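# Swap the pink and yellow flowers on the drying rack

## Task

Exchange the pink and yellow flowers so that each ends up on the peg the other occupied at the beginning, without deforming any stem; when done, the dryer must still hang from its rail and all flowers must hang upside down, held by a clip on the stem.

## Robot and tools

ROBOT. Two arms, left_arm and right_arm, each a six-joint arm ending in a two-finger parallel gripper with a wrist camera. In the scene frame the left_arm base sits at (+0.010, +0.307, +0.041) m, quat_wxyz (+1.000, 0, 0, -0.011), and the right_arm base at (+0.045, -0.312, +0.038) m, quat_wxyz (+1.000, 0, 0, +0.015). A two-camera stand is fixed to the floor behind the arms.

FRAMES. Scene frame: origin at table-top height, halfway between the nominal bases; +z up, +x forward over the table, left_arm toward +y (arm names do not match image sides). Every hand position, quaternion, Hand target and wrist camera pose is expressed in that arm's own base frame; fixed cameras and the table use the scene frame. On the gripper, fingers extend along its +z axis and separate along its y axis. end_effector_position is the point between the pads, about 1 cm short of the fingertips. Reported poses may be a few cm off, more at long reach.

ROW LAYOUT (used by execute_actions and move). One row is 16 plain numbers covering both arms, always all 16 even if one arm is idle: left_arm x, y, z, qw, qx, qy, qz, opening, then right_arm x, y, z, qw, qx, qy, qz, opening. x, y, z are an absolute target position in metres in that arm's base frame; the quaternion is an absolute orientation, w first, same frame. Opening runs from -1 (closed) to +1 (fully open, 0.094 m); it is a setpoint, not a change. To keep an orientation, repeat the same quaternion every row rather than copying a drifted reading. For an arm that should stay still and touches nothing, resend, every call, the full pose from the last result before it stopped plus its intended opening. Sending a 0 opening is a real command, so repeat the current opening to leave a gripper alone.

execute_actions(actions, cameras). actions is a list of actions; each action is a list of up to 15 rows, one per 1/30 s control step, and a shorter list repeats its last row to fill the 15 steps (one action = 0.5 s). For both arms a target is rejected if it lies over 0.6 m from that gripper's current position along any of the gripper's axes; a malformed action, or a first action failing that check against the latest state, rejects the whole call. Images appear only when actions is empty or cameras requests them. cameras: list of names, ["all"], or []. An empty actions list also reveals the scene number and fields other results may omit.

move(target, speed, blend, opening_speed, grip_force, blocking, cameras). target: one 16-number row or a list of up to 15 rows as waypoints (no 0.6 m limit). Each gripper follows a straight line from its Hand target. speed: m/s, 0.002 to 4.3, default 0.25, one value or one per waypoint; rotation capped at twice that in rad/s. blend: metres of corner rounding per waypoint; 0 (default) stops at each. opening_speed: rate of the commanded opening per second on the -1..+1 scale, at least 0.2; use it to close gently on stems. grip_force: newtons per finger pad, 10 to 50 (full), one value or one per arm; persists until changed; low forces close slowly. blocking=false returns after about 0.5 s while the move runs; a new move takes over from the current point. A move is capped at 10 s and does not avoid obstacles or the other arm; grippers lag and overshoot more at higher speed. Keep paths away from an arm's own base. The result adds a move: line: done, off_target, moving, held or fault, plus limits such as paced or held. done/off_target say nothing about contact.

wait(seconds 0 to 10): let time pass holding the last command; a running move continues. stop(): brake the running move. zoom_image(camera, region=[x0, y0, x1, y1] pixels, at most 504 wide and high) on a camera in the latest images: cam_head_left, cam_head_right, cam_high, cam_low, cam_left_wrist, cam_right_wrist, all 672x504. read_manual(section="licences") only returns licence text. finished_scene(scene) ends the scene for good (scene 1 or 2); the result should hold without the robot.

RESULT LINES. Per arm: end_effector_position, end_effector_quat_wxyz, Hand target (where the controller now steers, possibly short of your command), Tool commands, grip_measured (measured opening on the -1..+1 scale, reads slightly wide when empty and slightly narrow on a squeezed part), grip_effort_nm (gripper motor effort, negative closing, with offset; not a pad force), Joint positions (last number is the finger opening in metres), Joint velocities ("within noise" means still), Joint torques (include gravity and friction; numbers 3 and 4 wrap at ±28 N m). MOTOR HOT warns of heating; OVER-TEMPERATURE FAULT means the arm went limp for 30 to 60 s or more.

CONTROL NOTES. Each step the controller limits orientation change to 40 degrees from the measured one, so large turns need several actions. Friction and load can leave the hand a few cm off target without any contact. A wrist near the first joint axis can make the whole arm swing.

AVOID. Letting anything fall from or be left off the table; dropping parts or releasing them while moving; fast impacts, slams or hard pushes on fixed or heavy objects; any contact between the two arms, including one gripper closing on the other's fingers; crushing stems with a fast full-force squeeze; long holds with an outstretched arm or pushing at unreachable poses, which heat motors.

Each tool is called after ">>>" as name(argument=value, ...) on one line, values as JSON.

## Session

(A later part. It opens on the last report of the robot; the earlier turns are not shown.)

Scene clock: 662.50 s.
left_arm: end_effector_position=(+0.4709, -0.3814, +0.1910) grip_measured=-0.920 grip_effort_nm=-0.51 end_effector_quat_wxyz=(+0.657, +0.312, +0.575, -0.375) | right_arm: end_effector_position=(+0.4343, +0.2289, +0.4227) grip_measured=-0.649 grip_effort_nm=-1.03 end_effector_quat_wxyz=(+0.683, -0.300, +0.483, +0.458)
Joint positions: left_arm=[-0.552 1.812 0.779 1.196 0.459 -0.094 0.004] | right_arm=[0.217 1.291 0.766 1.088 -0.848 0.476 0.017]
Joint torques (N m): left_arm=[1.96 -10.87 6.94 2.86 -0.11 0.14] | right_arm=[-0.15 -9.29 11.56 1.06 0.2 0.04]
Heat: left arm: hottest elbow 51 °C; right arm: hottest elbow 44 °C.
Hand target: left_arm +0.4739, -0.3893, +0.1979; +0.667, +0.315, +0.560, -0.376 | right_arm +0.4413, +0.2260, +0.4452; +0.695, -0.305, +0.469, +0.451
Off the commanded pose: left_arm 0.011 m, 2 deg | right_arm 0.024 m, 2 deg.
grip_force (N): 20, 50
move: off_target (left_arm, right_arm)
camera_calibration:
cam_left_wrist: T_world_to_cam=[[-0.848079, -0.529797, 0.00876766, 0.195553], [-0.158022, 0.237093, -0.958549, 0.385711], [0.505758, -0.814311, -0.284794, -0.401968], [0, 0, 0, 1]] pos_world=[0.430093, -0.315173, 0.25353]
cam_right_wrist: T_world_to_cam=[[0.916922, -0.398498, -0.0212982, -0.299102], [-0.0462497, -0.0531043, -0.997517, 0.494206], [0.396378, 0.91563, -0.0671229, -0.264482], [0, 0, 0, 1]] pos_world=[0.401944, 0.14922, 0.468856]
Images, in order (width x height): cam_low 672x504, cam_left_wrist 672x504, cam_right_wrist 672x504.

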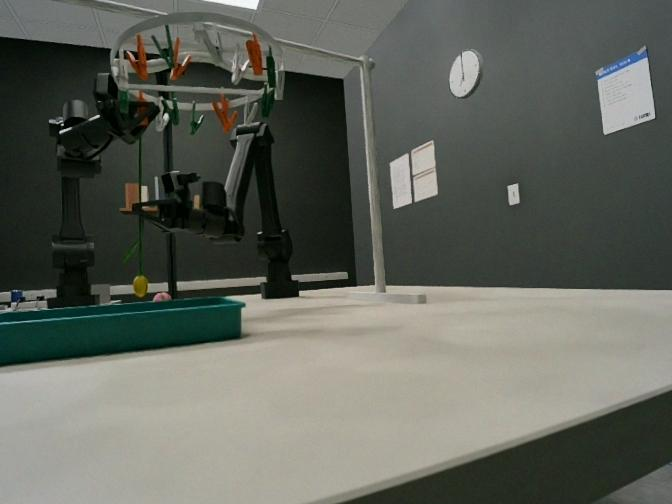

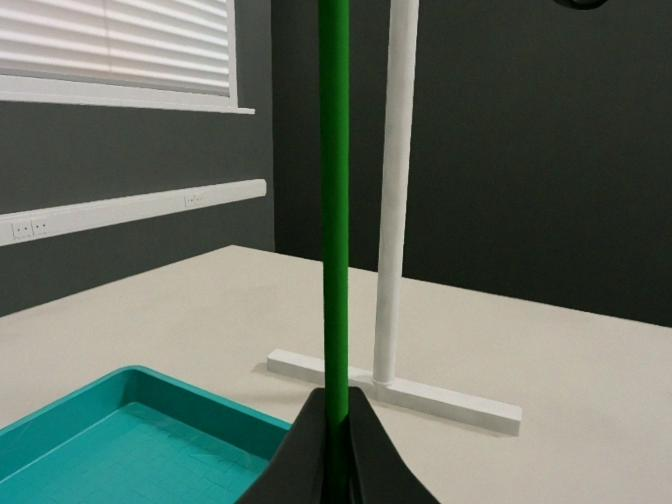

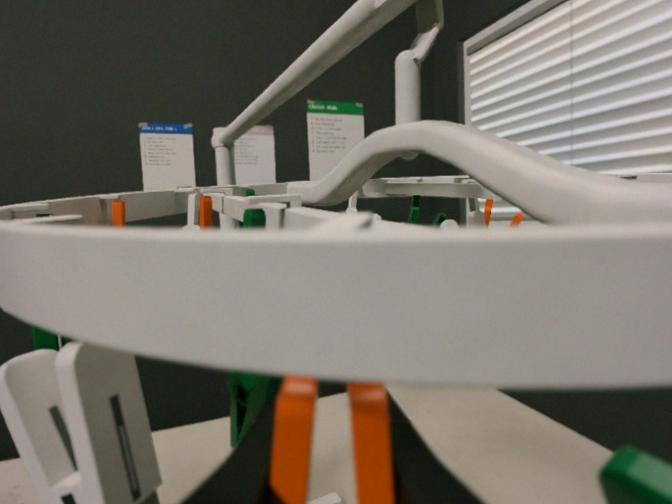

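>>> move(target=[[0.4743, -0.3895, 0.198, 0.6676, 0.3152, 0.5602, -0.3757, -1, 0.4425, 0.2265, 0.4455, 0.6953, -0.3046, 0.4690, 0.4515, 0.0], [0.4743, -0.3895, 0.198, 0.6676, 0.3152, 0.5602, -0.3757, -1, 0.3969, 0.1233, 0.4047, 0.6953, -0.3046, 0.4690, 0.4515, 0.0]], speed=0.08, opening_speed=0.3, cameras=["cam_right_wrist", "cam_low", "cam_head_left"])

Scene clock: 690.93 s.
left_arm: end_effector_position=(+0.4709, -0.3814, +0.1910) grip_measured=-0.920 grip_effort_nm=-0.51 end_effector_quat_wxyz=(+0.657, +0.312, +0.575, -0.375) | right_arm: end_effector_position=(+0.3945, +0.1271, +0.4136) grip_measured=-0.001 grip_effort_nm=0.08 end_effector_quat_wxyz=(+0.701, -0.313, +0.460, +0.446)
Joint positions: left_arm=[-0.552 1.812 0.779 1.196 0.459 -0.094 0.004] | right_arm=[-0.061 1.267 0.647 1.502 -1.056 0.783 0.047]
Joint torques (N m): left_arm=[1.9 -10.87 6.94 2.84 -0.11 0.14] | right_arm=[-0.15 -6.18 6.31 1.33 0.39 0.18]
Heat: left arm: hottest elbow 49 °C; right arm: hottest elbow 45 °C.
Hand target: left_arm +0.4739, -0.3893, +0.1978; +0.667, +0.315, +0.560, -0.376 | right_arm +0.3968, +0.1234, +0.4047; +0.695, -0.304, +0.469, +0.451
Off the commanded pose: left_arm 0.011 m, 2 deg | right_arm 0.010 m, 2 deg.
grip_force (N): 20, 50
move: off_target (left_arm)
camera_calibration:
cam_right_wrist: T_world_to_cam=[[0.914121, -0.403623, 0.0383727, -0.326246], [0.0195507, -0.0506524, -0.998525, 0.451969], [0.404971, 0.913522, -0.0384113, -0.171205], [0, 0, 0, 1]] pos_world=[0.358725, 0.0476122, 0.457245]
Images, in order (width x height): cam_head_left 672x504, cam_low 672x504, cam_right_wrist 672x504.

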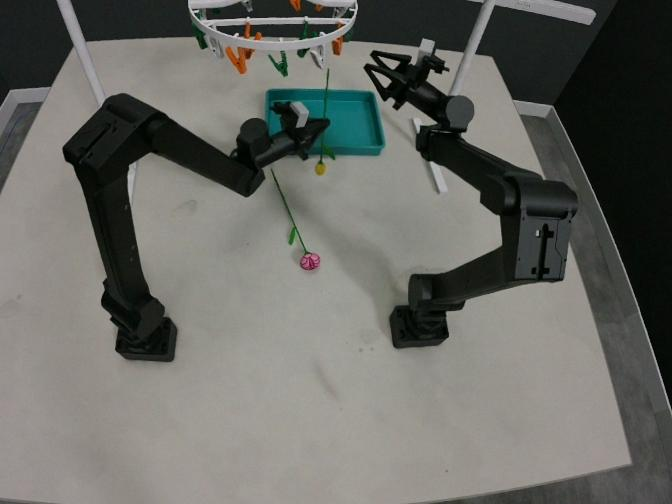

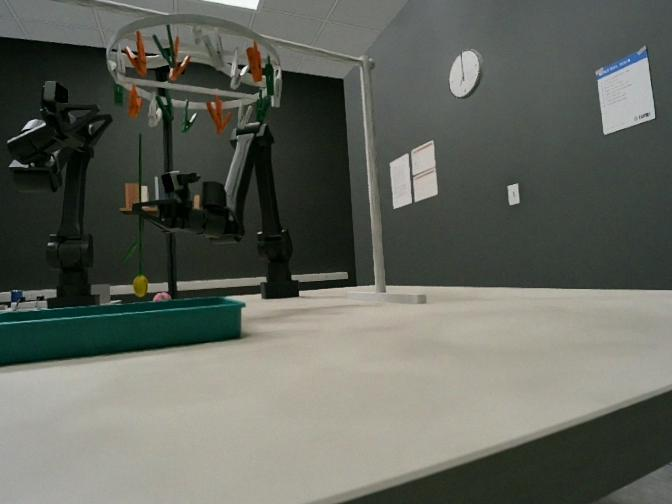

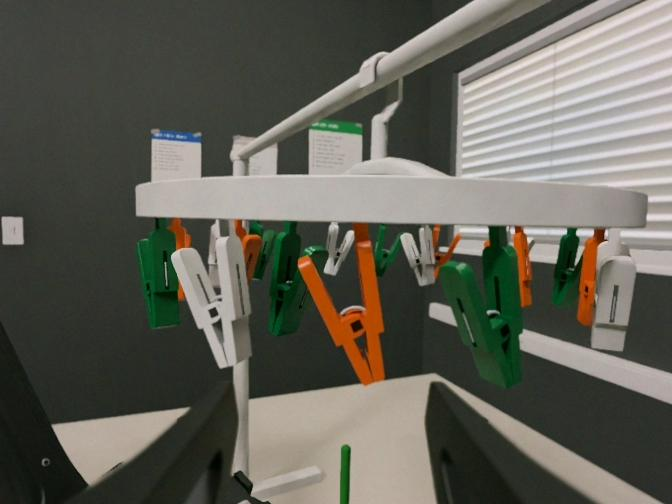

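>>> move(target=[0.4743, -0.3895, 0.198, 0.6676, 0.3152, 0.5602, -0.3757, -1, 0.4036, 0.149, 0.150, 0.6521, -0.3373, 0.5472, 0.4019, 0.0], speed=0.2, cameras=["cam_right_wrist", "cam_low"])

Scene clock: 696.50 s.
left_arm: end_effector_position=(+0.4709, -0.3814, +0.1910) grip_measured=-0.920 grip_effort_nm=-0.51 end_effector_quat_wxyz=(+0.657, +0.312, +0.575, -0.375) | right_arm: end_effector_position=(+0.4056, +0.1451, +0.1531) grip_measured=-0.001 grip_effort_nm=0.08 end_effector_quat_wxyz=(+0.633, -0.339, +0.576, +0.390)
Joint positions: left_arm=[-0.552 1.812 0.779 1.196 0.459 -0.094 0.004] | right_arm=[-0.023 1.767 0.435 1.568 -1.096 0.23 0.047]
Joint torques (N m): left_arm=[1.9 -10.87 6.93 2.85 -0.11 0.14] | right_arm=[1.32 -9.7 2.82 2.13 0.11 -0.1]
Heat: left arm: hottest elbow 49 °C; right arm: hottest elbow 44 °C.
Hand target: left_arm +0.4739, -0.3893, +0.1978; +0.667, +0.315, +0.560, -0.376 | right_arm +0.4038, +0.1490, +0.1503; +0.635, -0.347, +0.571, +0.388
Off the commanded pose: left_arm 0.011 m, 2 deg | right_arm 0.005 m, 4 deg.
joint sent to its limit (right arm) — joint 4 (wrist pitch), upper limit. The joint targets are off in orientation, not in position.
grip_force (N): 20, 50
move: off_target (left_arm, right_arm)
camera_calibration:
cam_right_wrist: T_world_to_cam=[[0.887302, -0.461079, -0.0100481, -0.292553], [-0.154222, -0.27611, -0.948672, 0.288144], [0.434639, 0.843308, -0.316102, -0.161393], [0, 0, 0, 1]] pos_world=[0.374168, 0.0807737, 0.219398]
Images, in order (width x height): cam_low 672x504, cam_right_wrist 672x504.

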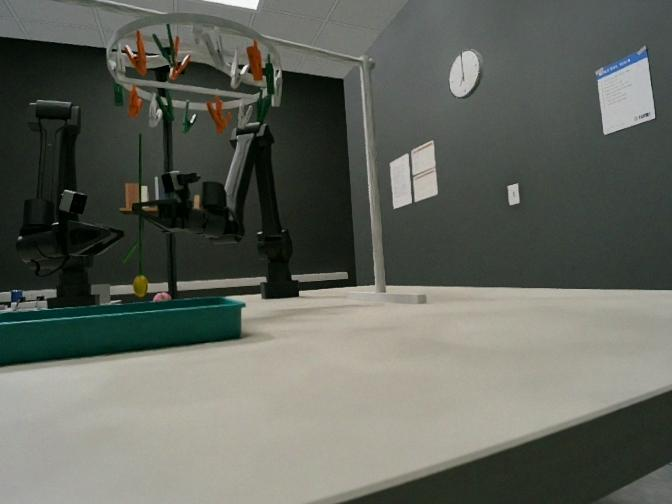

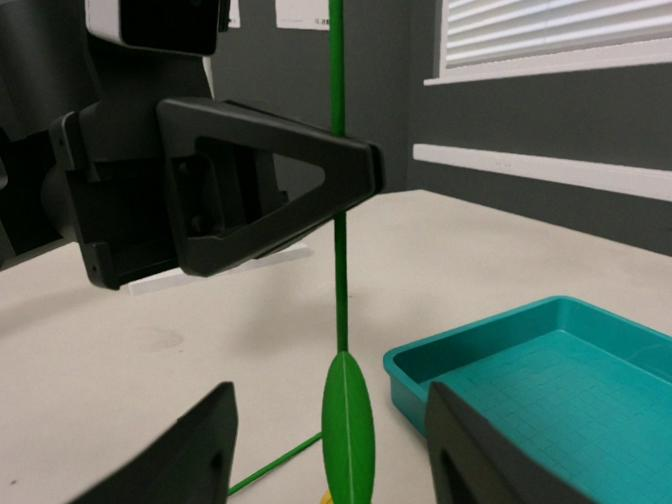

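>>> move(target=[0.4743, -0.3895, 0.198, 0.6676, 0.3152, 0.5602, -0.3757, -1, 0.438, 0.206, 0.163, 0.6521, -0.3373, 0.5472, 0.4019, 0.0], speed=0.1, cameras=["cam_right_wrist", "cam_low"])

Scene clock: 711.37 s.
left_arm: end_effector_position=(+0.4709, -0.3814, +0.1910) grip_measured=-0.920 grip_effort_nm=-0.51 end_effector_quat_wxyz=(+0.657, +0.312, +0.575, -0.375) | right_arm: end_effector_position=(+0.4307, +0.2013, +0.1611) grip_measured=-0.001 grip_effort_nm=0.08 end_effector_quat_wxyz=(+0.648, -0.336, +0.555, +0.399)
Joint positions: left_arm=[-0.552 1.812 0.779 1.196 0.459 -0.094 0.004] | right_arm=[0.138 1.817 0.522 1.568 -0.939 0.229 0.047]
Joint torques (N m): left_arm=[1.85 -10.93 6.95 2.84 -0.1 0.15] | right_arm=[1.2 -10.64 5.23 2.13 0.22 0.13]
Heat: left arm: hottest elbow 48 °C; right arm: hottest elbow 41 °C.
Hand target: left_arm +0.4739, -0.3893, +0.1978; +0.667, +0.315, +0.560, -0.376 | right_arm +0.4378, +0.2059, +0.1631; +0.652, -0.338, +0.548, +0.401
Off the commanded pose: left_arm 0.011 m, 2 deg | right_arm 0.009 m, 1 deg.
joint sent to its limit (right arm) — joint 4 (wrist pitch), upper limit. The joint targets still meet the commanded pose.
grip_force (N): 20, 50
move: off_target (left_arm)
camera_calibration:
cam_right_wrist: T_world_to_cam=[[0.891447, -0.453119, 0.00240006, -0.294189], [-0.118302, -0.237849, -0.964071, 0.294441], [0.437409, 0.859134, -0.265634, -0.229709], [0, 0, 0, 1]] pos_world=[0.397563, 0.134081, 0.223549]
Images, in order (width x height): cam_low 672x504, cam_right_wrist 672x504.

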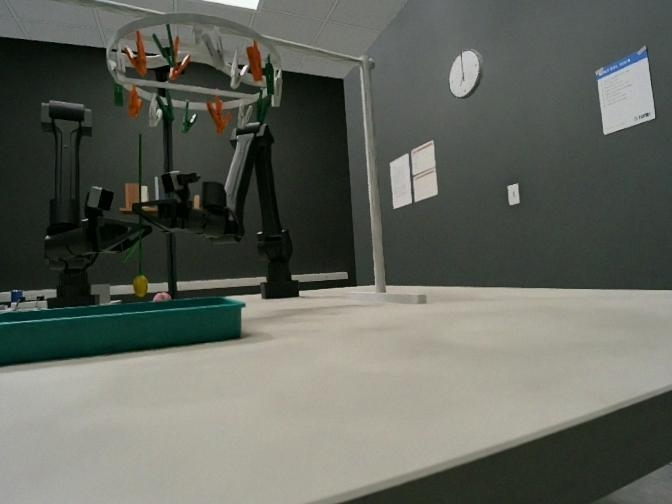

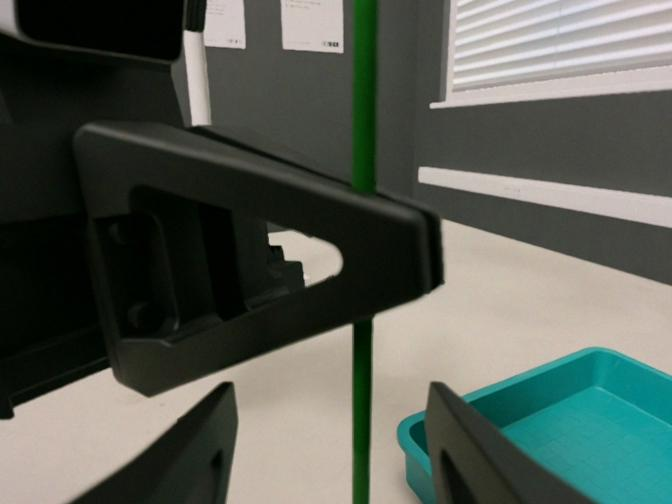

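>>> move(target=[[0.4743, -0.3895, 0.198, 0.6676, 0.3152, 0.5602, -0.3757, -1, 0.436, 0.203, 0.140, 0.6521, -0.3373, 0.5472, 0.4019, -0.45], [0.4743, -0.3895, 0.198, 0.6676, 0.3152, 0.5602, -0.3757, -1, 0.4493, 0.2154, 0.1405, 0.6521, -0.3373, 0.5472, 0.4019, -0.45]], speed=0.07, cameras=["cam_right_wrist", "cam_low"])

>>> zoom_image(camera="cam_low", region=[70, 150, 230, 310])

Scene clock: 723.97 s.
left_arm: end_effector_position=(+0.4710, -0.3814, +0.1901) grip_measured=-0.920 grip_effort_nm=-0.51 end_effector_quat_wxyz=(+0.657, +0.312, +0.575, -0.375) | right_arm: end_effector_position=(+0.4428, +0.2106, +0.1399) grip_measured=-0.449 grip_effort_nm=-0.08 end_effector_quat_wxyz=(+0.641, -0.334, +0.563, +0.401)
Joint positions: left_arm=[-0.552 1.813 0.779 1.196 0.459 -0.094 0.004] | right_arm=[0.158 1.89 0.56 1.568 -0.922 0.215 0.026]
Joint torques (N m): left_arm=[1.85 -10.93 6.93 2.84 -0.11 0.14] | right_arm=[1.14 -11.52 4.83 2.18 0.19 -0.04]
Heat: left arm: hottest elbow 48 °C; right arm: hottest elbow 40 °C.
Hand target: left_arm +0.4739, -0.3893, +0.1979; +0.667, +0.315, +0.560, -0.376 | right_arm +0.4491, +0.2155, +0.1407; +0.647, -0.340, +0.554, +0.398
Off the commanded pose: left_arm 0.012 m, 2 deg | right_arm 0.008 m, 2 deg.
joint sent to its limit (right arm) — joint 4 (wrist pitch), upper limit. The joint targets still meet the commanded pose.
grip_force (N): 20, 50
move: off_target (left_arm)
camera_calibration:
cam_right_wrist: T_world_to_cam=[[0.891775, -0.452269, -0.0137905, -0.298832], [-0.139112, -0.245042, -0.95948, 0.287703], [0.430564, 0.857559, -0.281438, -0.243058], [0, 0, 0, 1]] pos_world=[0.411166, 0.143783, 0.203519]
Images, in order (width x height): cam_low 672x504, cam_right_wrist 672x504.

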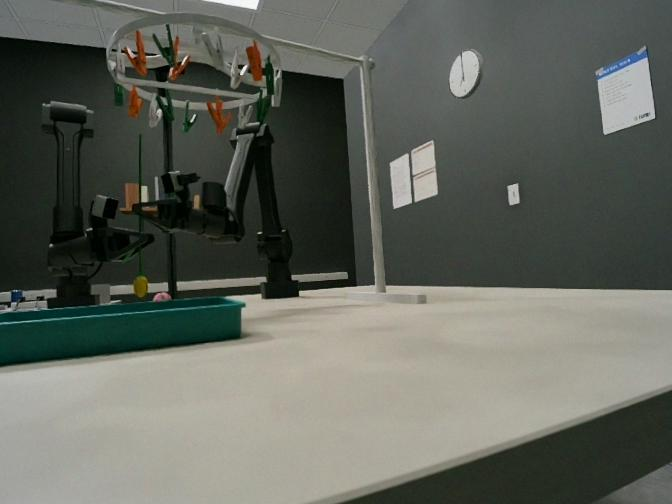

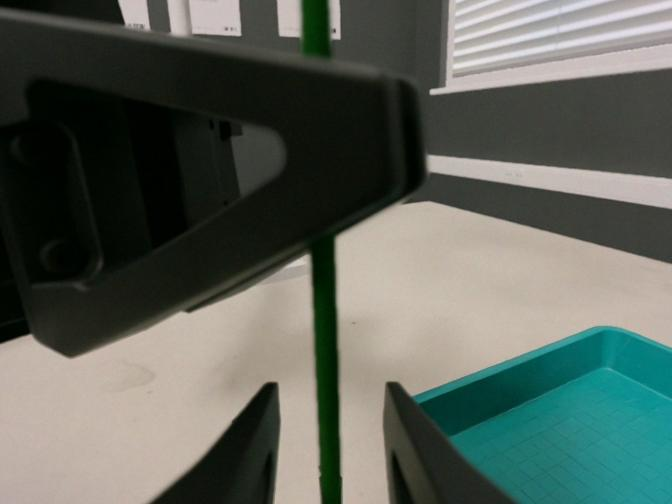

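Scaled by 3.150 from the camera's 672x504 image, which has a finer 960x720 frame.

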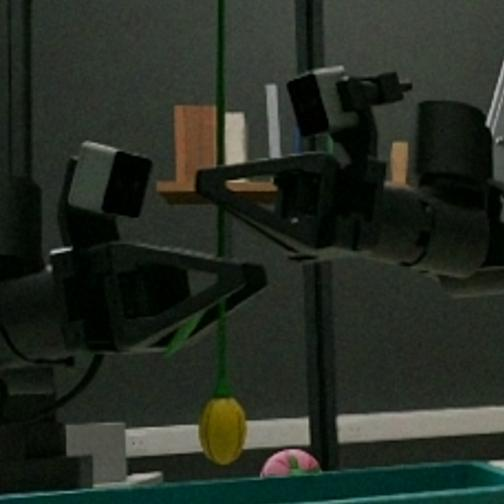

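>>> move(target=[0.4743, -0.3895, 0.198, 0.6676, 0.3152, 0.5602, -0.3757, -1, 0.4478, 0.2162, 0.1405, 0.6521, -0.3373, 0.5472, 0.4019, -1], speed=0.05, grip_force=[20, 20], opening_speed=0.5, cameras=["cam_left_wrist", "cam_right_wrist"])

Scene clock: 735.90 s.
left_arm: end_effector_position=(+0.4710, -0.3814, +0.1901) grip_measured=-0.920 grip_effort_nm=-0.51 end_effector_quat_wxyz=(+0.657, +0.312, +0.575, -0.375) | right_arm: end_effector_position=(+0.4430, +0.2108, +0.1400) grip_measured=-0.697 grip_effort_nm=-0.47 end_effector_quat_wxyz=(+0.641, -0.333, +0.563, +0.400)
Joint positions: left_arm=[-0.552 1.813 0.779 1.196 0.458 -0.094 0.004] | right_arm=[0.159 1.89 0.56 1.568 -0.919 0.214 0.014]
Joint torques (N m): left_arm=[1.9 -11.05 6.93 2.84 -0.1 0.14] | right_arm=[1.32 -11.87 4.59 2.19 0.18 -0.07]
Heat: left arm: hottest elbow 48 °C; right arm: hottest elbow 39 °C.
Hand target: left_arm +0.4739, -0.3892, +0.1979; +0.667, +0.315, +0.560, -0.376 | right_arm +0.4477, +0.2162, +0.1407; +0.647, -0.341, +0.554, +0.398
Off the commanded pose: left_arm 0.012 m, 2 deg | right_arm 0.007 m, 2 deg.
joint sent to its limit (right arm) — joint 4 (wrist pitch), upper limit. The joint targets still meet the commanded pose.
grip_force (N): 20, 20
move: off_target (left_arm)
camera_calibration:
cam_left_wrist: T_world_to_cam=[[-0.847831, -0.53018, 0.00954451, 0.195305], [-0.159445, 0.237726, -0.958156, 0.385691], [0.505727, -0.813877, -0.286086, -0.401819], [0, 0, 0, 1]] pos_world=[0.430292, -0.315173, 0.252733]
cam_right_wrist: T_world_to_cam=[[0.890919, -0.453954, -0.013746, -0.298111], [-0.139268, -0.244265, -0.959656, 0.287861], [0.432282, 0.85689, -0.280842, -0.244016], [0, 0, 0, 1]] pos_world=[0.411166, 0.14408, 0.203619]
Images, in order (width x height): cam_left_wrist 672x504, cam_right_wrist 672x504.

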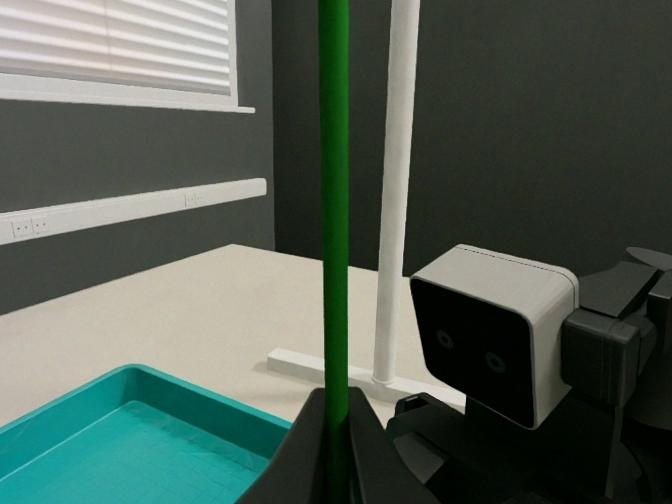

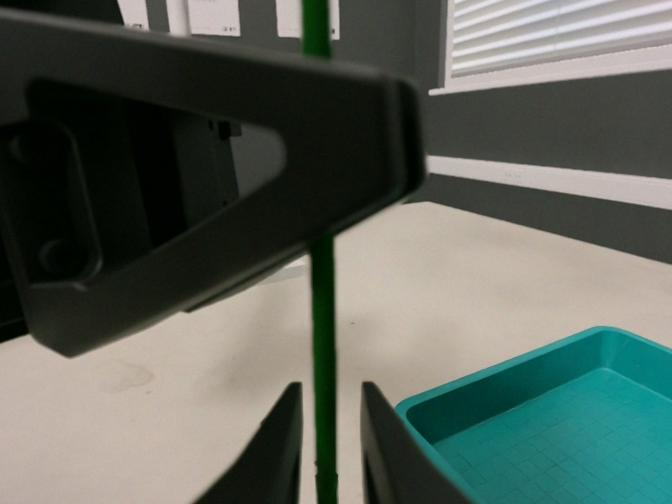

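>>> move(target=[[0.4743, -0.3895, 0.198, 0.6676, 0.3152, 0.5602, -0.3757, -1, 0.4478, 0.2162, 0.1405, 0.6521, -0.3373, 0.5472, 0.4019, -0.45], [0.4743, -0.3895, 0.198, 0.6676, 0.3152, 0.5602, -0.3757, -1, 0.4468, 0.2172, 0.159, 0.6175, -0.3612, 0.5860, 0.3806, -0.45]], speed=0.06, cameras=["cam_left_wrist", "cam_right_wrist", "cam_low"])

>>> zoom_image(camera="cam_low", region=[70, 150, 230, 310])

Scene clock: 750.43 s.
left_arm: end_effector_position=(+0.4710, -0.3814, +0.1901) grip_measured=-0.920 grip_effort_nm=-0.51 end_effector_quat_wxyz=(+0.657, +0.312, +0.575, -0.375) | right_arm: end_effector_position=(+0.4468, +0.2130, +0.1559) grip_measured=-0.451 grip_effort_nm=0.08 end_effector_quat_wxyz=(+0.615, -0.352, +0.592, +0.384)
Joint positions: left_arm=[-0.552 1.813 0.779 1.196 0.458 -0.094 0.004] | right_arm=[0.159 1.734 0.56 1.26 -0.934 0.089 0.026]
Joint torques (N m): left_arm=[1.9 -10.99 6.93 2.84 -0.1 0.14] | right_arm=[1.08 -13.1 4.68 1.42 -0.04 -0.12]
Heat: left arm: hottest elbow 48 °C; right arm: hottest elbow 38 °C.
Hand target: left_arm +0.4739, -0.3892, +0.1979; +0.667, +0.315, +0.560, -0.376 | right_arm +0.4468, +0.2171, +0.1590; +0.618, -0.361, +0.586, +0.381
Off the commanded pose: left_arm 0.012 m, 2 deg | right_arm 0.005 m, 1 deg.
grip_force (N): 20, 20
move: off_target (left_arm)
camera_calibration:
cam_left_wrist: T_world_to_cam=[[-0.847831, -0.53018, 0.00954451, 0.195305], [-0.159445, 0.237726, -0.958156, 0.385691], [0.505727, -0.813877, -0.286086, -0.401819], [0, 0, 0, 1]] pos_world=[0.430292, -0.315173, 0.252733]
cam_right_wrist: T_world_to_cam=[[0.891628, -0.45263, -0.0111893, -0.301261], [-0.176023, -0.323764, -0.92962, 0.332829], [0.417151, 0.830845, -0.36835, -0.21712], [0, 0, 0, 1]] pos_world=[0.41777, 0.151791, 0.226058]
Images, in order (width x height): cam_low 672x504, cam_left_wrist 672x504, cam_right_wrist 672x504.

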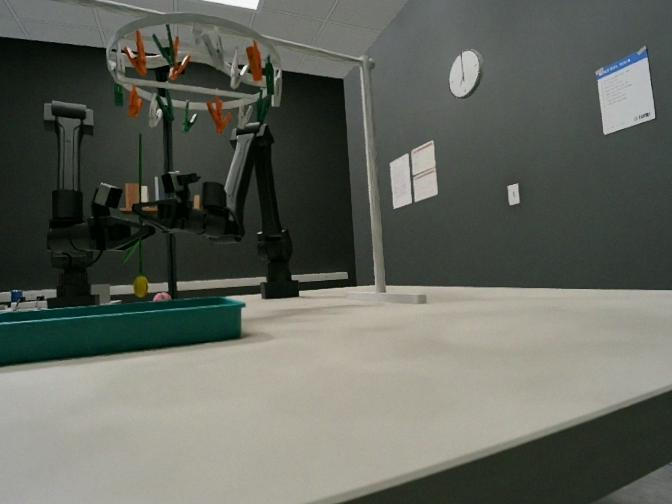

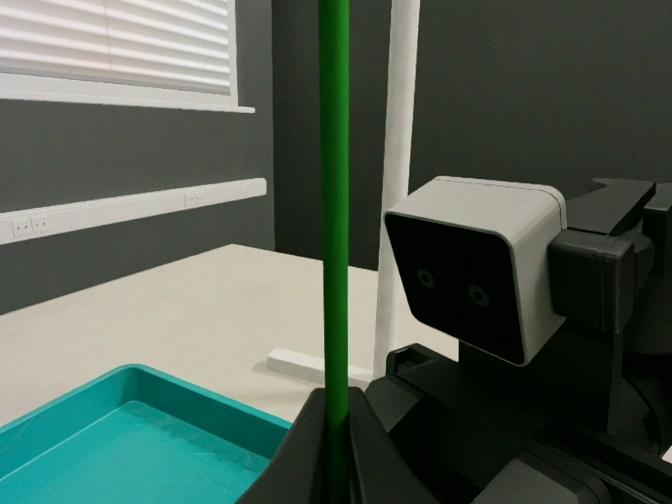

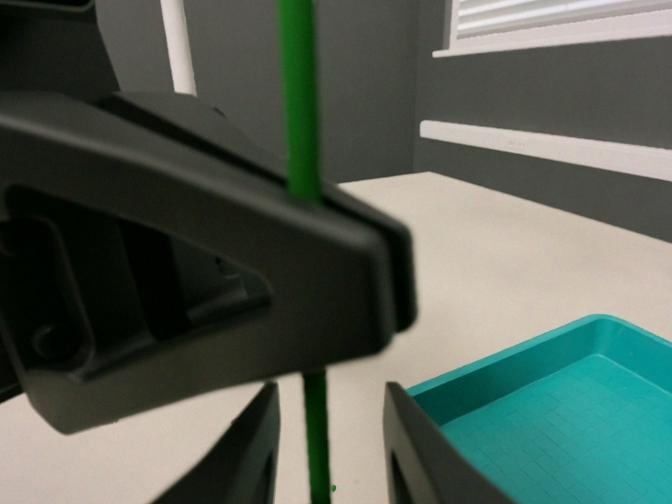

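Scaled by 3.150 from the camera's 672x504 image, which has a finer 960x720 frame.

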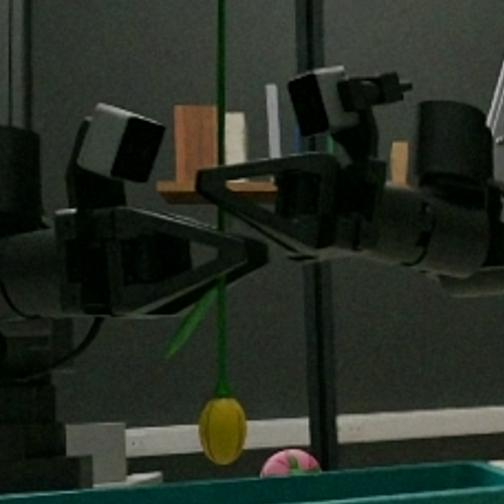

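>>> move(target=[0.4743, -0.3895, 0.198, 0.6676, 0.3152, 0.5602, -0.3757, -1, 0.4418, 0.2192, 0.158, 0.6175, -0.3612, 0.5860, 0.3806, -0.45], speed=0.05, cameras=["cam_right_wrist"])

Scene clock: 757.23 s.
left_arm: end_effector_position=(+0.4710, -0.3814, +0.1901) grip_measured=-0.920 grip_effort_nm=-0.51 end_effector_quat_wxyz=(+0.657, +0.312, +0.575, -0.375) | right_arm: end_effector_position=(+0.4461, +0.2152, +0.1571) grip_measured=-0.451 grip_effort_nm=0.08 end_effector_quat_wxyz=(+0.616, -0.354, +0.590, +0.383)
Joint positions: left_arm=[-0.552 1.813 0.779 1.196 0.458 -0.094 0.004] | right_arm=[0.165 1.731 0.56 1.26 -0.93 0.087 0.026]
Joint torques (N m): left_arm=[1.9 -10.99 6.94 2.84 -0.1 0.14] | right_arm=[1.38 -12.86 3.73 1.72 0.11 -0.12]
Heat: left arm: hottest elbow 48 °C; right arm: hottest elbow 37 °C.
Hand target: left_arm +0.4739, -0.3892, +0.1979; +0.667, +0.315, +0.560, -0.376 | right_arm +0.4419, +0.2191, +0.1580; +0.618, -0.361, +0.586, +0.381
Off the commanded pose: left_arm 0.012 m, 2 deg | right_arm 0.006 m, 1 deg.
grip_force (N): 20, 20
move: off_target (left_arm)
camera_calibration:
cam_right_wrist: T_world_to_cam=[[0.892468, -0.451053, -0.00723279, -0.30094], [-0.171509, -0.324435, -0.930229, 0.332772], [0.417236, 0.83144, -0.366908, -0.218622], [0, 0, 0, 1]] pos_world=[0.416869, 0.153994, 0.227164]
Images, in order (width x height): cam_right_wrist 672x504.

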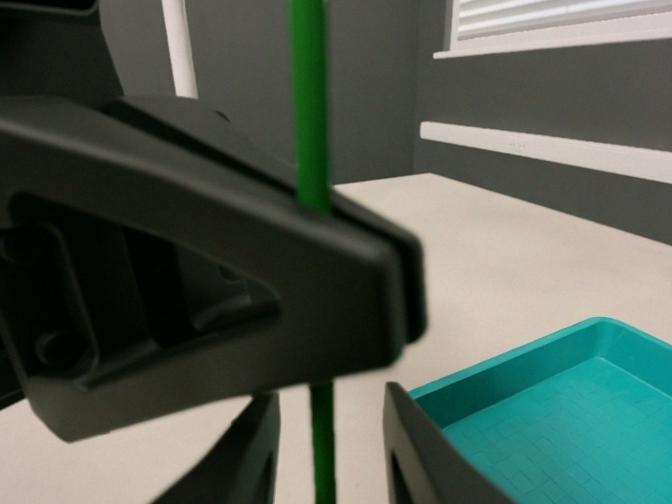

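>>> move(target=[0.4743, -0.3895, 0.198, 0.6676, 0.3152, 0.5602, -0.3757, -1, 0.4418, 0.2192, 0.1575, 0.6175, -0.3612, 0.5860, 0.3806, -1], speed=0.05, opening_speed=0.5, cameras=["cam_right_wrist", "cam_left_wrist"])

Scene clock: 761.00 s.
left_arm: end_effector_position=(+0.4711, -0.3813, +0.1901) grip_measured=-0.920 grip_effort_nm=-0.51 end_effector_quat_wxyz=(+0.657, +0.312, +0.575, -0.375) | right_arm: end_effector_position=(+0.4459, +0.2157, +0.1571) grip_measured=-0.936 grip_effort_nm=-0.46 end_effector_quat_wxyz=(+0.616, -0.355, +0.590, +0.383)
Joint positions: left_arm=[-0.552 1.813 0.779 1.196 0.457 -0.094 0.004] | right_arm=[0.166 1.731 0.56 1.26 -0.929 0.084 0.003]
Joint torques (N m): left_arm=[1.9 -10.99 6.93 2.85 -0.07 0.14] | right_arm=[1.26 -12.86 3.82 1.74 0.11 -0.09]
Heat: left arm: hottest elbow 48 °C; right arm: hottest elbow 37 °C.
Hand target: left_arm +0.4739, -0.3892, +0.1979; +0.667, +0.315, +0.560, -0.376 | right_arm +0.4419, +0.2191, +0.1575; +0.618, -0.361, +0.586, +0.381
Off the commanded pose: left_arm 0.012 m, 2 deg | right_arm 0.005 m, 1 deg.
grip_force (N): 20, 20
move: off_target (left_arm)
camera_calibration:
cam_left_wrist: T_world_to_cam=[[-0.847423, -0.530831, 0.00960969, 0.194906], [-0.159685, 0.237576, -0.958154, 0.385747], [0.506335, -0.813496, -0.286094, -0.40196], [0, 0, 0, 1]] pos_world=[0.430292, -0.315175, 0.252734]
cam_right_wrist: T_world_to_cam=[[0.892757, -0.450519, -0.00425111, -0.301326], [-0.168842, -0.325803, -0.930239, 0.331989], [0.417705, 0.831195, -0.366929, -0.219064], [0, 0, 0, 1]] pos_world=[0.416569, 0.154495, 0.227167]
Images, in order (width x height): cam_left_wrist 672x504, cam_right_wrist 672x504.

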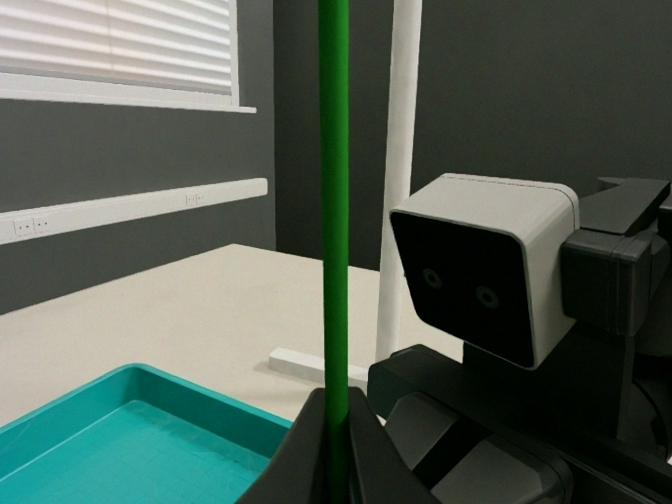

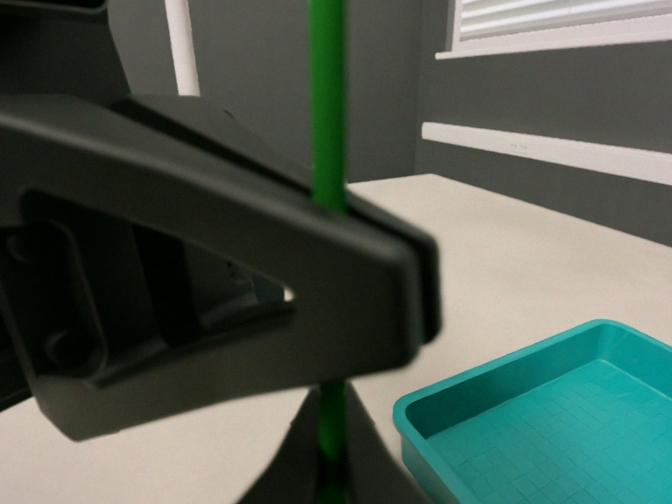

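>>> zoom_image(camera="cam_right_wrist", region=[270, 0, 400, 130])

>>> zoom_image(camera="cam_right_wrist", region=[270, 374, 400, 504])

Scaled by 3.877 from the camera's 672x504 image, which has a finer 960x720 frame.

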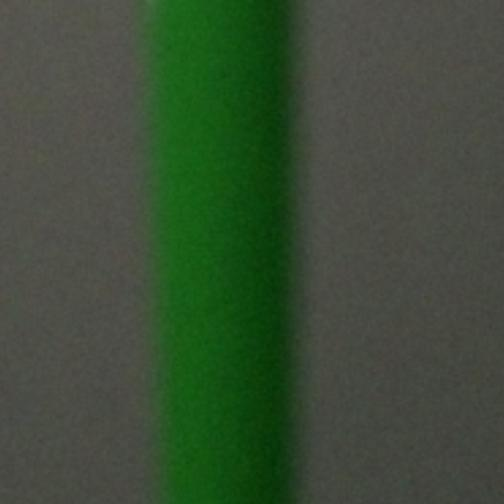

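Scaled by 3.877 from the camera's 672x504 image, which has a finer 960x720 frame.

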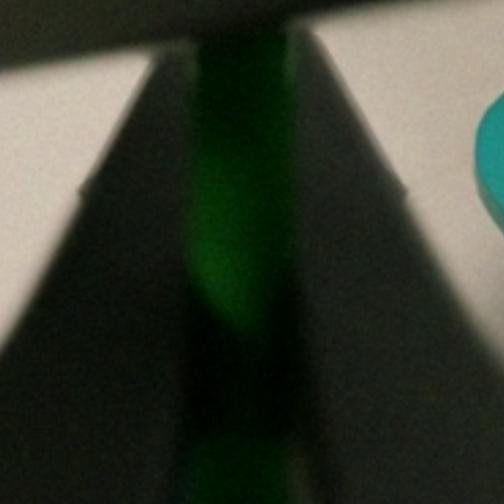

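>>> move(target=[[0.4743, -0.3895, 0.198, 0.6676, 0.3152, 0.5602, -0.3757, -0.5, 0.4418, 0.2192, 0.1575, 0.6175, -0.3612, 0.5860, 0.3806, -1], [0.4133, -0.290, 0.195, 0.6676, 0.3152, 0.5602, -0.3757, -0.5, 0.4418, 0.2192, 0.1575, 0.6175, -0.3612, 0.5860, 0.3806, -1]], speed=0.07, opening_speed=0.4, grip_force=[50, 30], cameras=["cam_right_wrist", "cam_left_wrist", "cam_low"])

Scene clock: 791.23 s.
left_arm: end_effector_position=(+0.4134, -0.2947, +0.1827) grip_measured=-0.502 grip_effort_nm=0.05 end_effector_quat_wxyz=(+0.657, +0.319, +0.571, -0.375) | right_arm: end_effector_position=(+0.4459, +0.2157, +0.1571) grip_measured=-0.943 grip_effort_nm=-0.67 end_effector_quat_wxyz=(+0.617, -0.355, +0.589, +0.382)
Joint positions: left_arm=[-0.425 1.697 0.52 1.353 0.596 -0.109 0.023] | right_arm=[0.166 1.731 0.56 1.26 -0.929 0.083 0.003]
Joint torques (N m): left_arm=[3.19 -10.58 3.99 2.76 0.08 -0.09] | right_arm=[1.26 -12.92 3.78 1.83 0.1 -0.11]
Heat: left arm: hottest elbow 47 °C; right arm: hottest elbow 35 °C.
Hand target: left_arm +0.4133, -0.2902, +0.1949; +0.668, +0.315, +0.560, -0.376 | right_arm +0.4419, +0.2191, +0.1575; +0.618, -0.361, +0.586, +0.381
Off the commanded pose: left_arm 0.013 m, 2 deg | right_arm 0.005 m, 1 deg.
grip_force (N): 50, 30
move: off_target (left_arm)
camera_calibration:
cam_left_wrist: T_world_to_cam=[[-0.853407, -0.521237, -0.00301486, 0.199733], [-0.146305, 0.245085, -0.958399, 0.345634], [0.500292, -0.817463, -0.285417, -0.303196], [0, 0, 0, 1]] pos_world=[0.372707, -0.228453, 0.24532]
cam_right_wrist: T_world_to_cam=[[0.892729, -0.450581, -0.00345152, -0.301352], [-0.168171, -0.326069, -0.930267, 0.331774], [0.418035, 0.831057, -0.366866, -0.219235], [0, 0, 0, 1]] pos_world=[0.416469, 0.154595, 0.227168]
Images, in order (width x height): cam_low 672x504, cam_left_wrist 672x504, cam_right_wrist 672x504.

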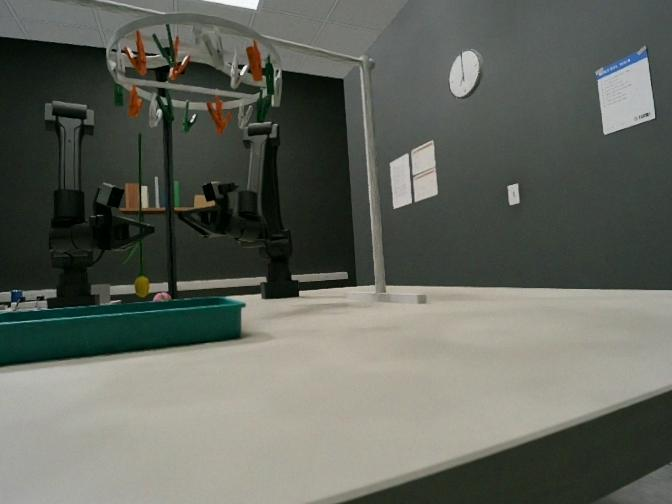

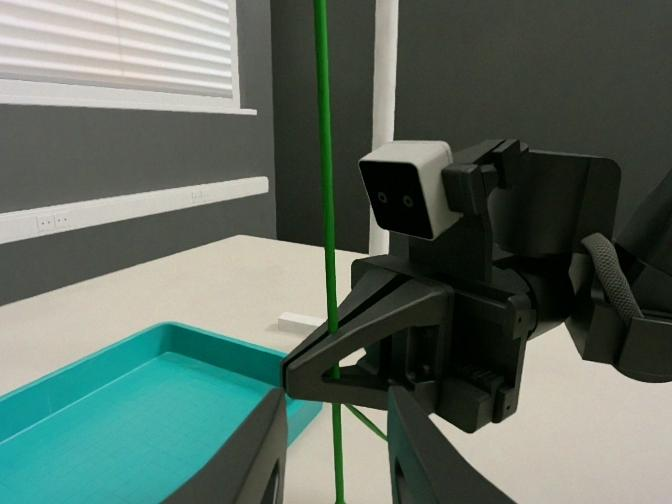

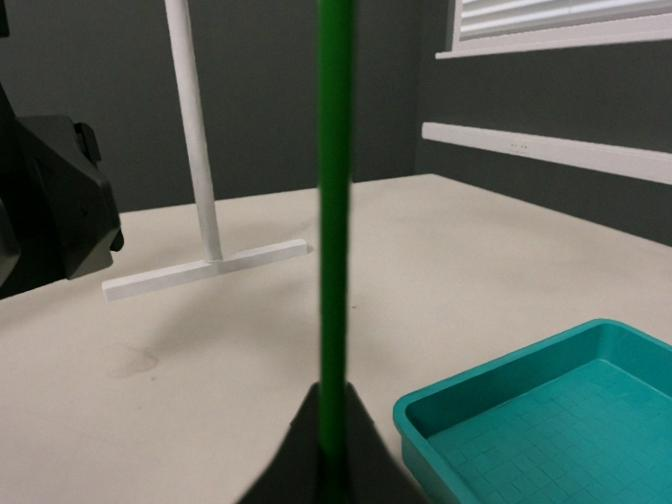

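>>> move(target=[[0.365, -0.225, 0.290, 0.7812, 0.1725, 0.5470, -0.2463, -0.5, 0.4418, 0.2192, 0.160, 0.6175, -0.3612, 0.5860, 0.3806, -1], [0.3445, -0.168, 0.408, 0.8456, 0.0668, 0.5182, -0.1091, 0.0, 0.4018, 0.4240, 0.175, 0.6175, -0.3612, 0.5860, 0.3806, -1]], speed=[0.2, 0.15], blend=[0.03, 0], cameras=["all"])

Scene clock: 804.17 s.
left_arm: end_effector_position=(+0.3422, -0.1623, +0.3778) grip_measured=-0.002 grip_effort_nm=0.05 end_effector_quat_wxyz=(+0.834, +0.071, +0.538, -0.104) | right_arm: end_effector_position=(+0.3926, +0.4132, +0.1695) grip_measured=-0.943 grip_effort_nm=-0.66 end_effector_quat_wxyz=(+0.610, -0.356, +0.595, +0.384)
Joint positions: left_arm=[-0.572 0.854 0.345 0.952 -0.287 0.141 0.047] | right_arm=[0.689 1.726 0.66 1.108 -0.412 0.04 0.003]
Joint torques (N m): left_arm=[1.85 -2.55 11.64 1.36 0.01 0.17] | right_arm=[0.85 -12.28 8.14 1.69 0.09 -0.12]
Heat: left arm: hottest elbow 46 °C; right arm: hottest elbow 35 °C.
Hand target: left_arm +0.3430, -0.1670, +0.4075; +0.846, +0.067, +0.518, -0.109 | right_arm +0.4012, +0.4235, +0.1751; +0.617, -0.361, +0.586, +0.381
Off the commanded pose: left_arm 0.031 m, 3 deg | right_arm 0.015 m, 2 deg.
grip_force (N): 50, 30
move: off_target (left_arm, right_arm); target 2's new opening was sent with left_arm's hand 0.031 m and 3 deg from that target
camera_calibration:
cam_left_wrist: T_world_to_cam=[[-0.240271, -0.97055, -0.0173777, -0.0688702], [-0.00585131, 0.0193499, -0.999796, 0.420612], [0.970688, -0.24012, -0.0103282, -0.274809], [0, 0, 0, 1]] pos_world=[0.252668, -0.140968, 0.416491]
cam_right_wrist: T_world_to_cam=[[0.894691, -0.446486, -0.0133764, -0.165572], [-0.180613, -0.334208, -0.925032, 0.406168], [0.408543, 0.830033, -0.379654, -0.350206], [0, 0, 0, 1]] pos_world=[0.364569, 0.352501, 0.240547]

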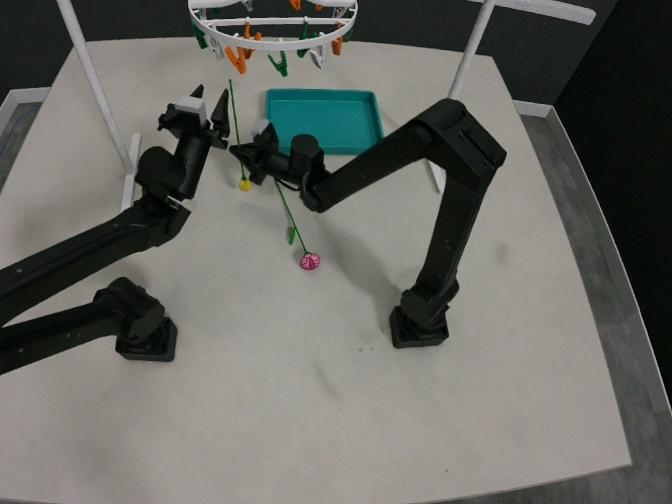

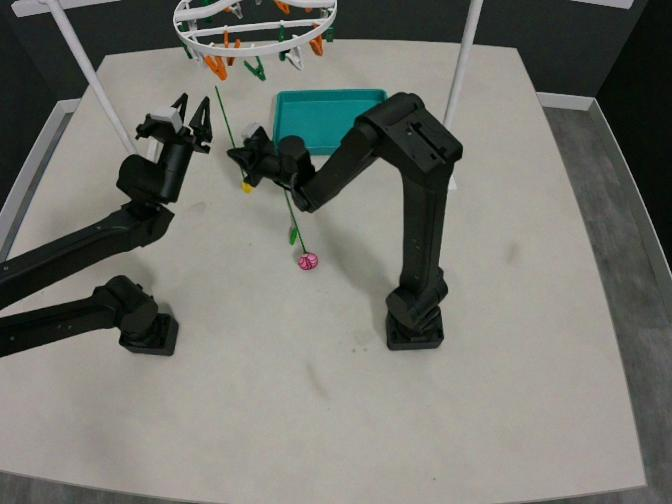

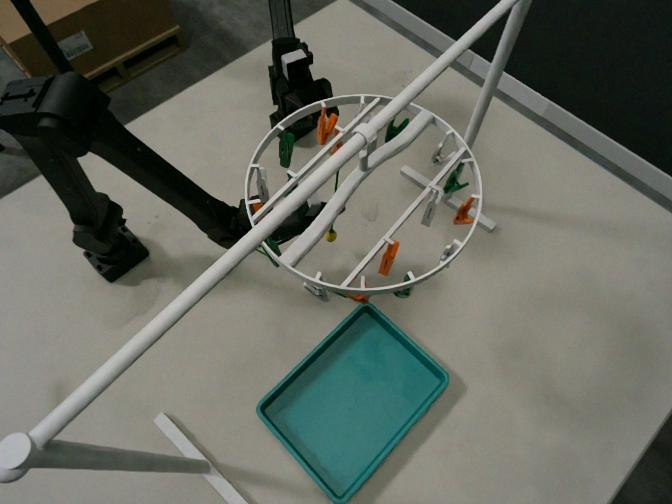

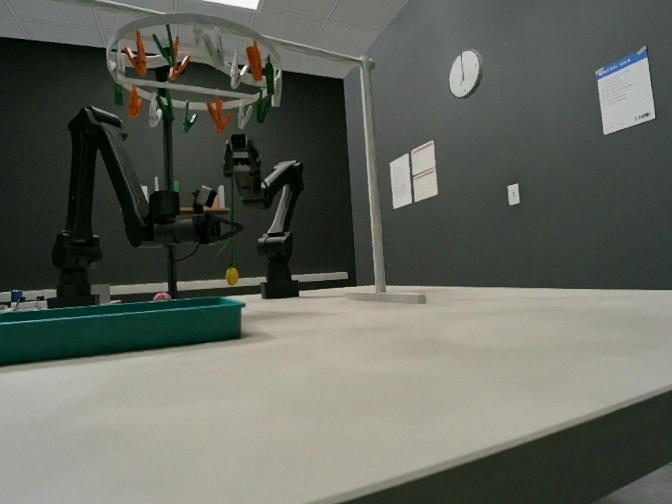

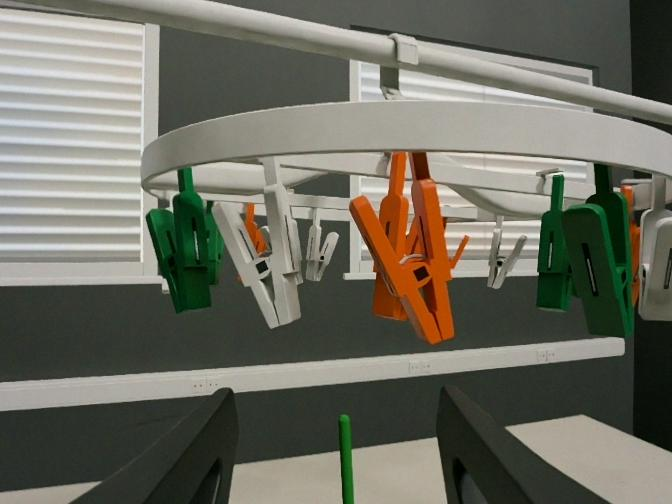

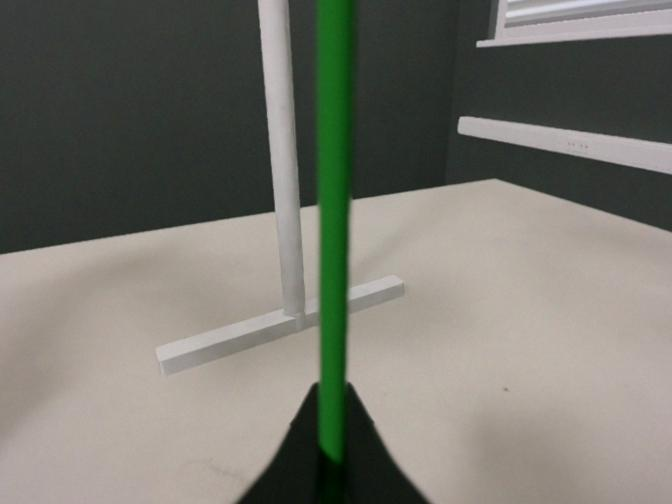

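>>> zoom_image(camera="cam_left_wrist", region=[320, 130, 480, 360])

>>> zoom_image(camera="cam_low", region=[190, 80, 290, 300])

>>> zoom_image(camera="cam_head_left", region=[200, 20, 290, 110])

Scaled by 2.191 from the camera's 672x504 image, which has a finer 960x720 frame.

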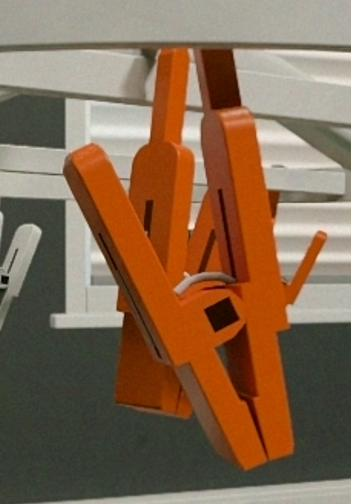

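Scaled by 2.291 from the camera's 672x504 image, which has a finer 960x720 frame.

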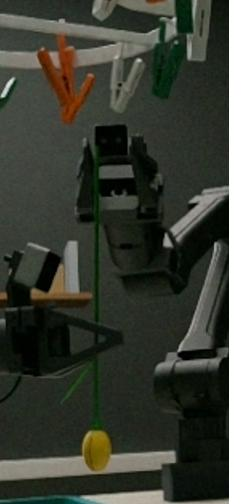

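Scaled by 5.600 from the camera's 672x504 image, which has a finer 960x720 frame.

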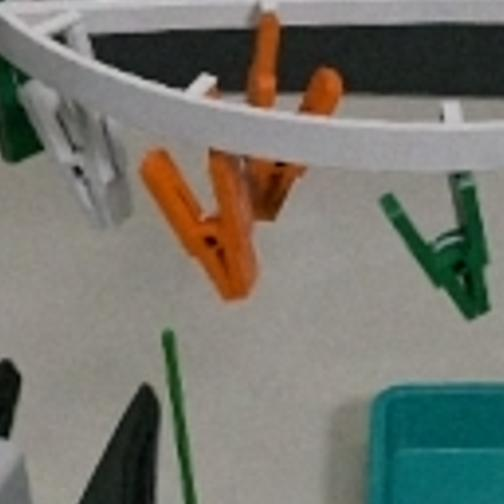

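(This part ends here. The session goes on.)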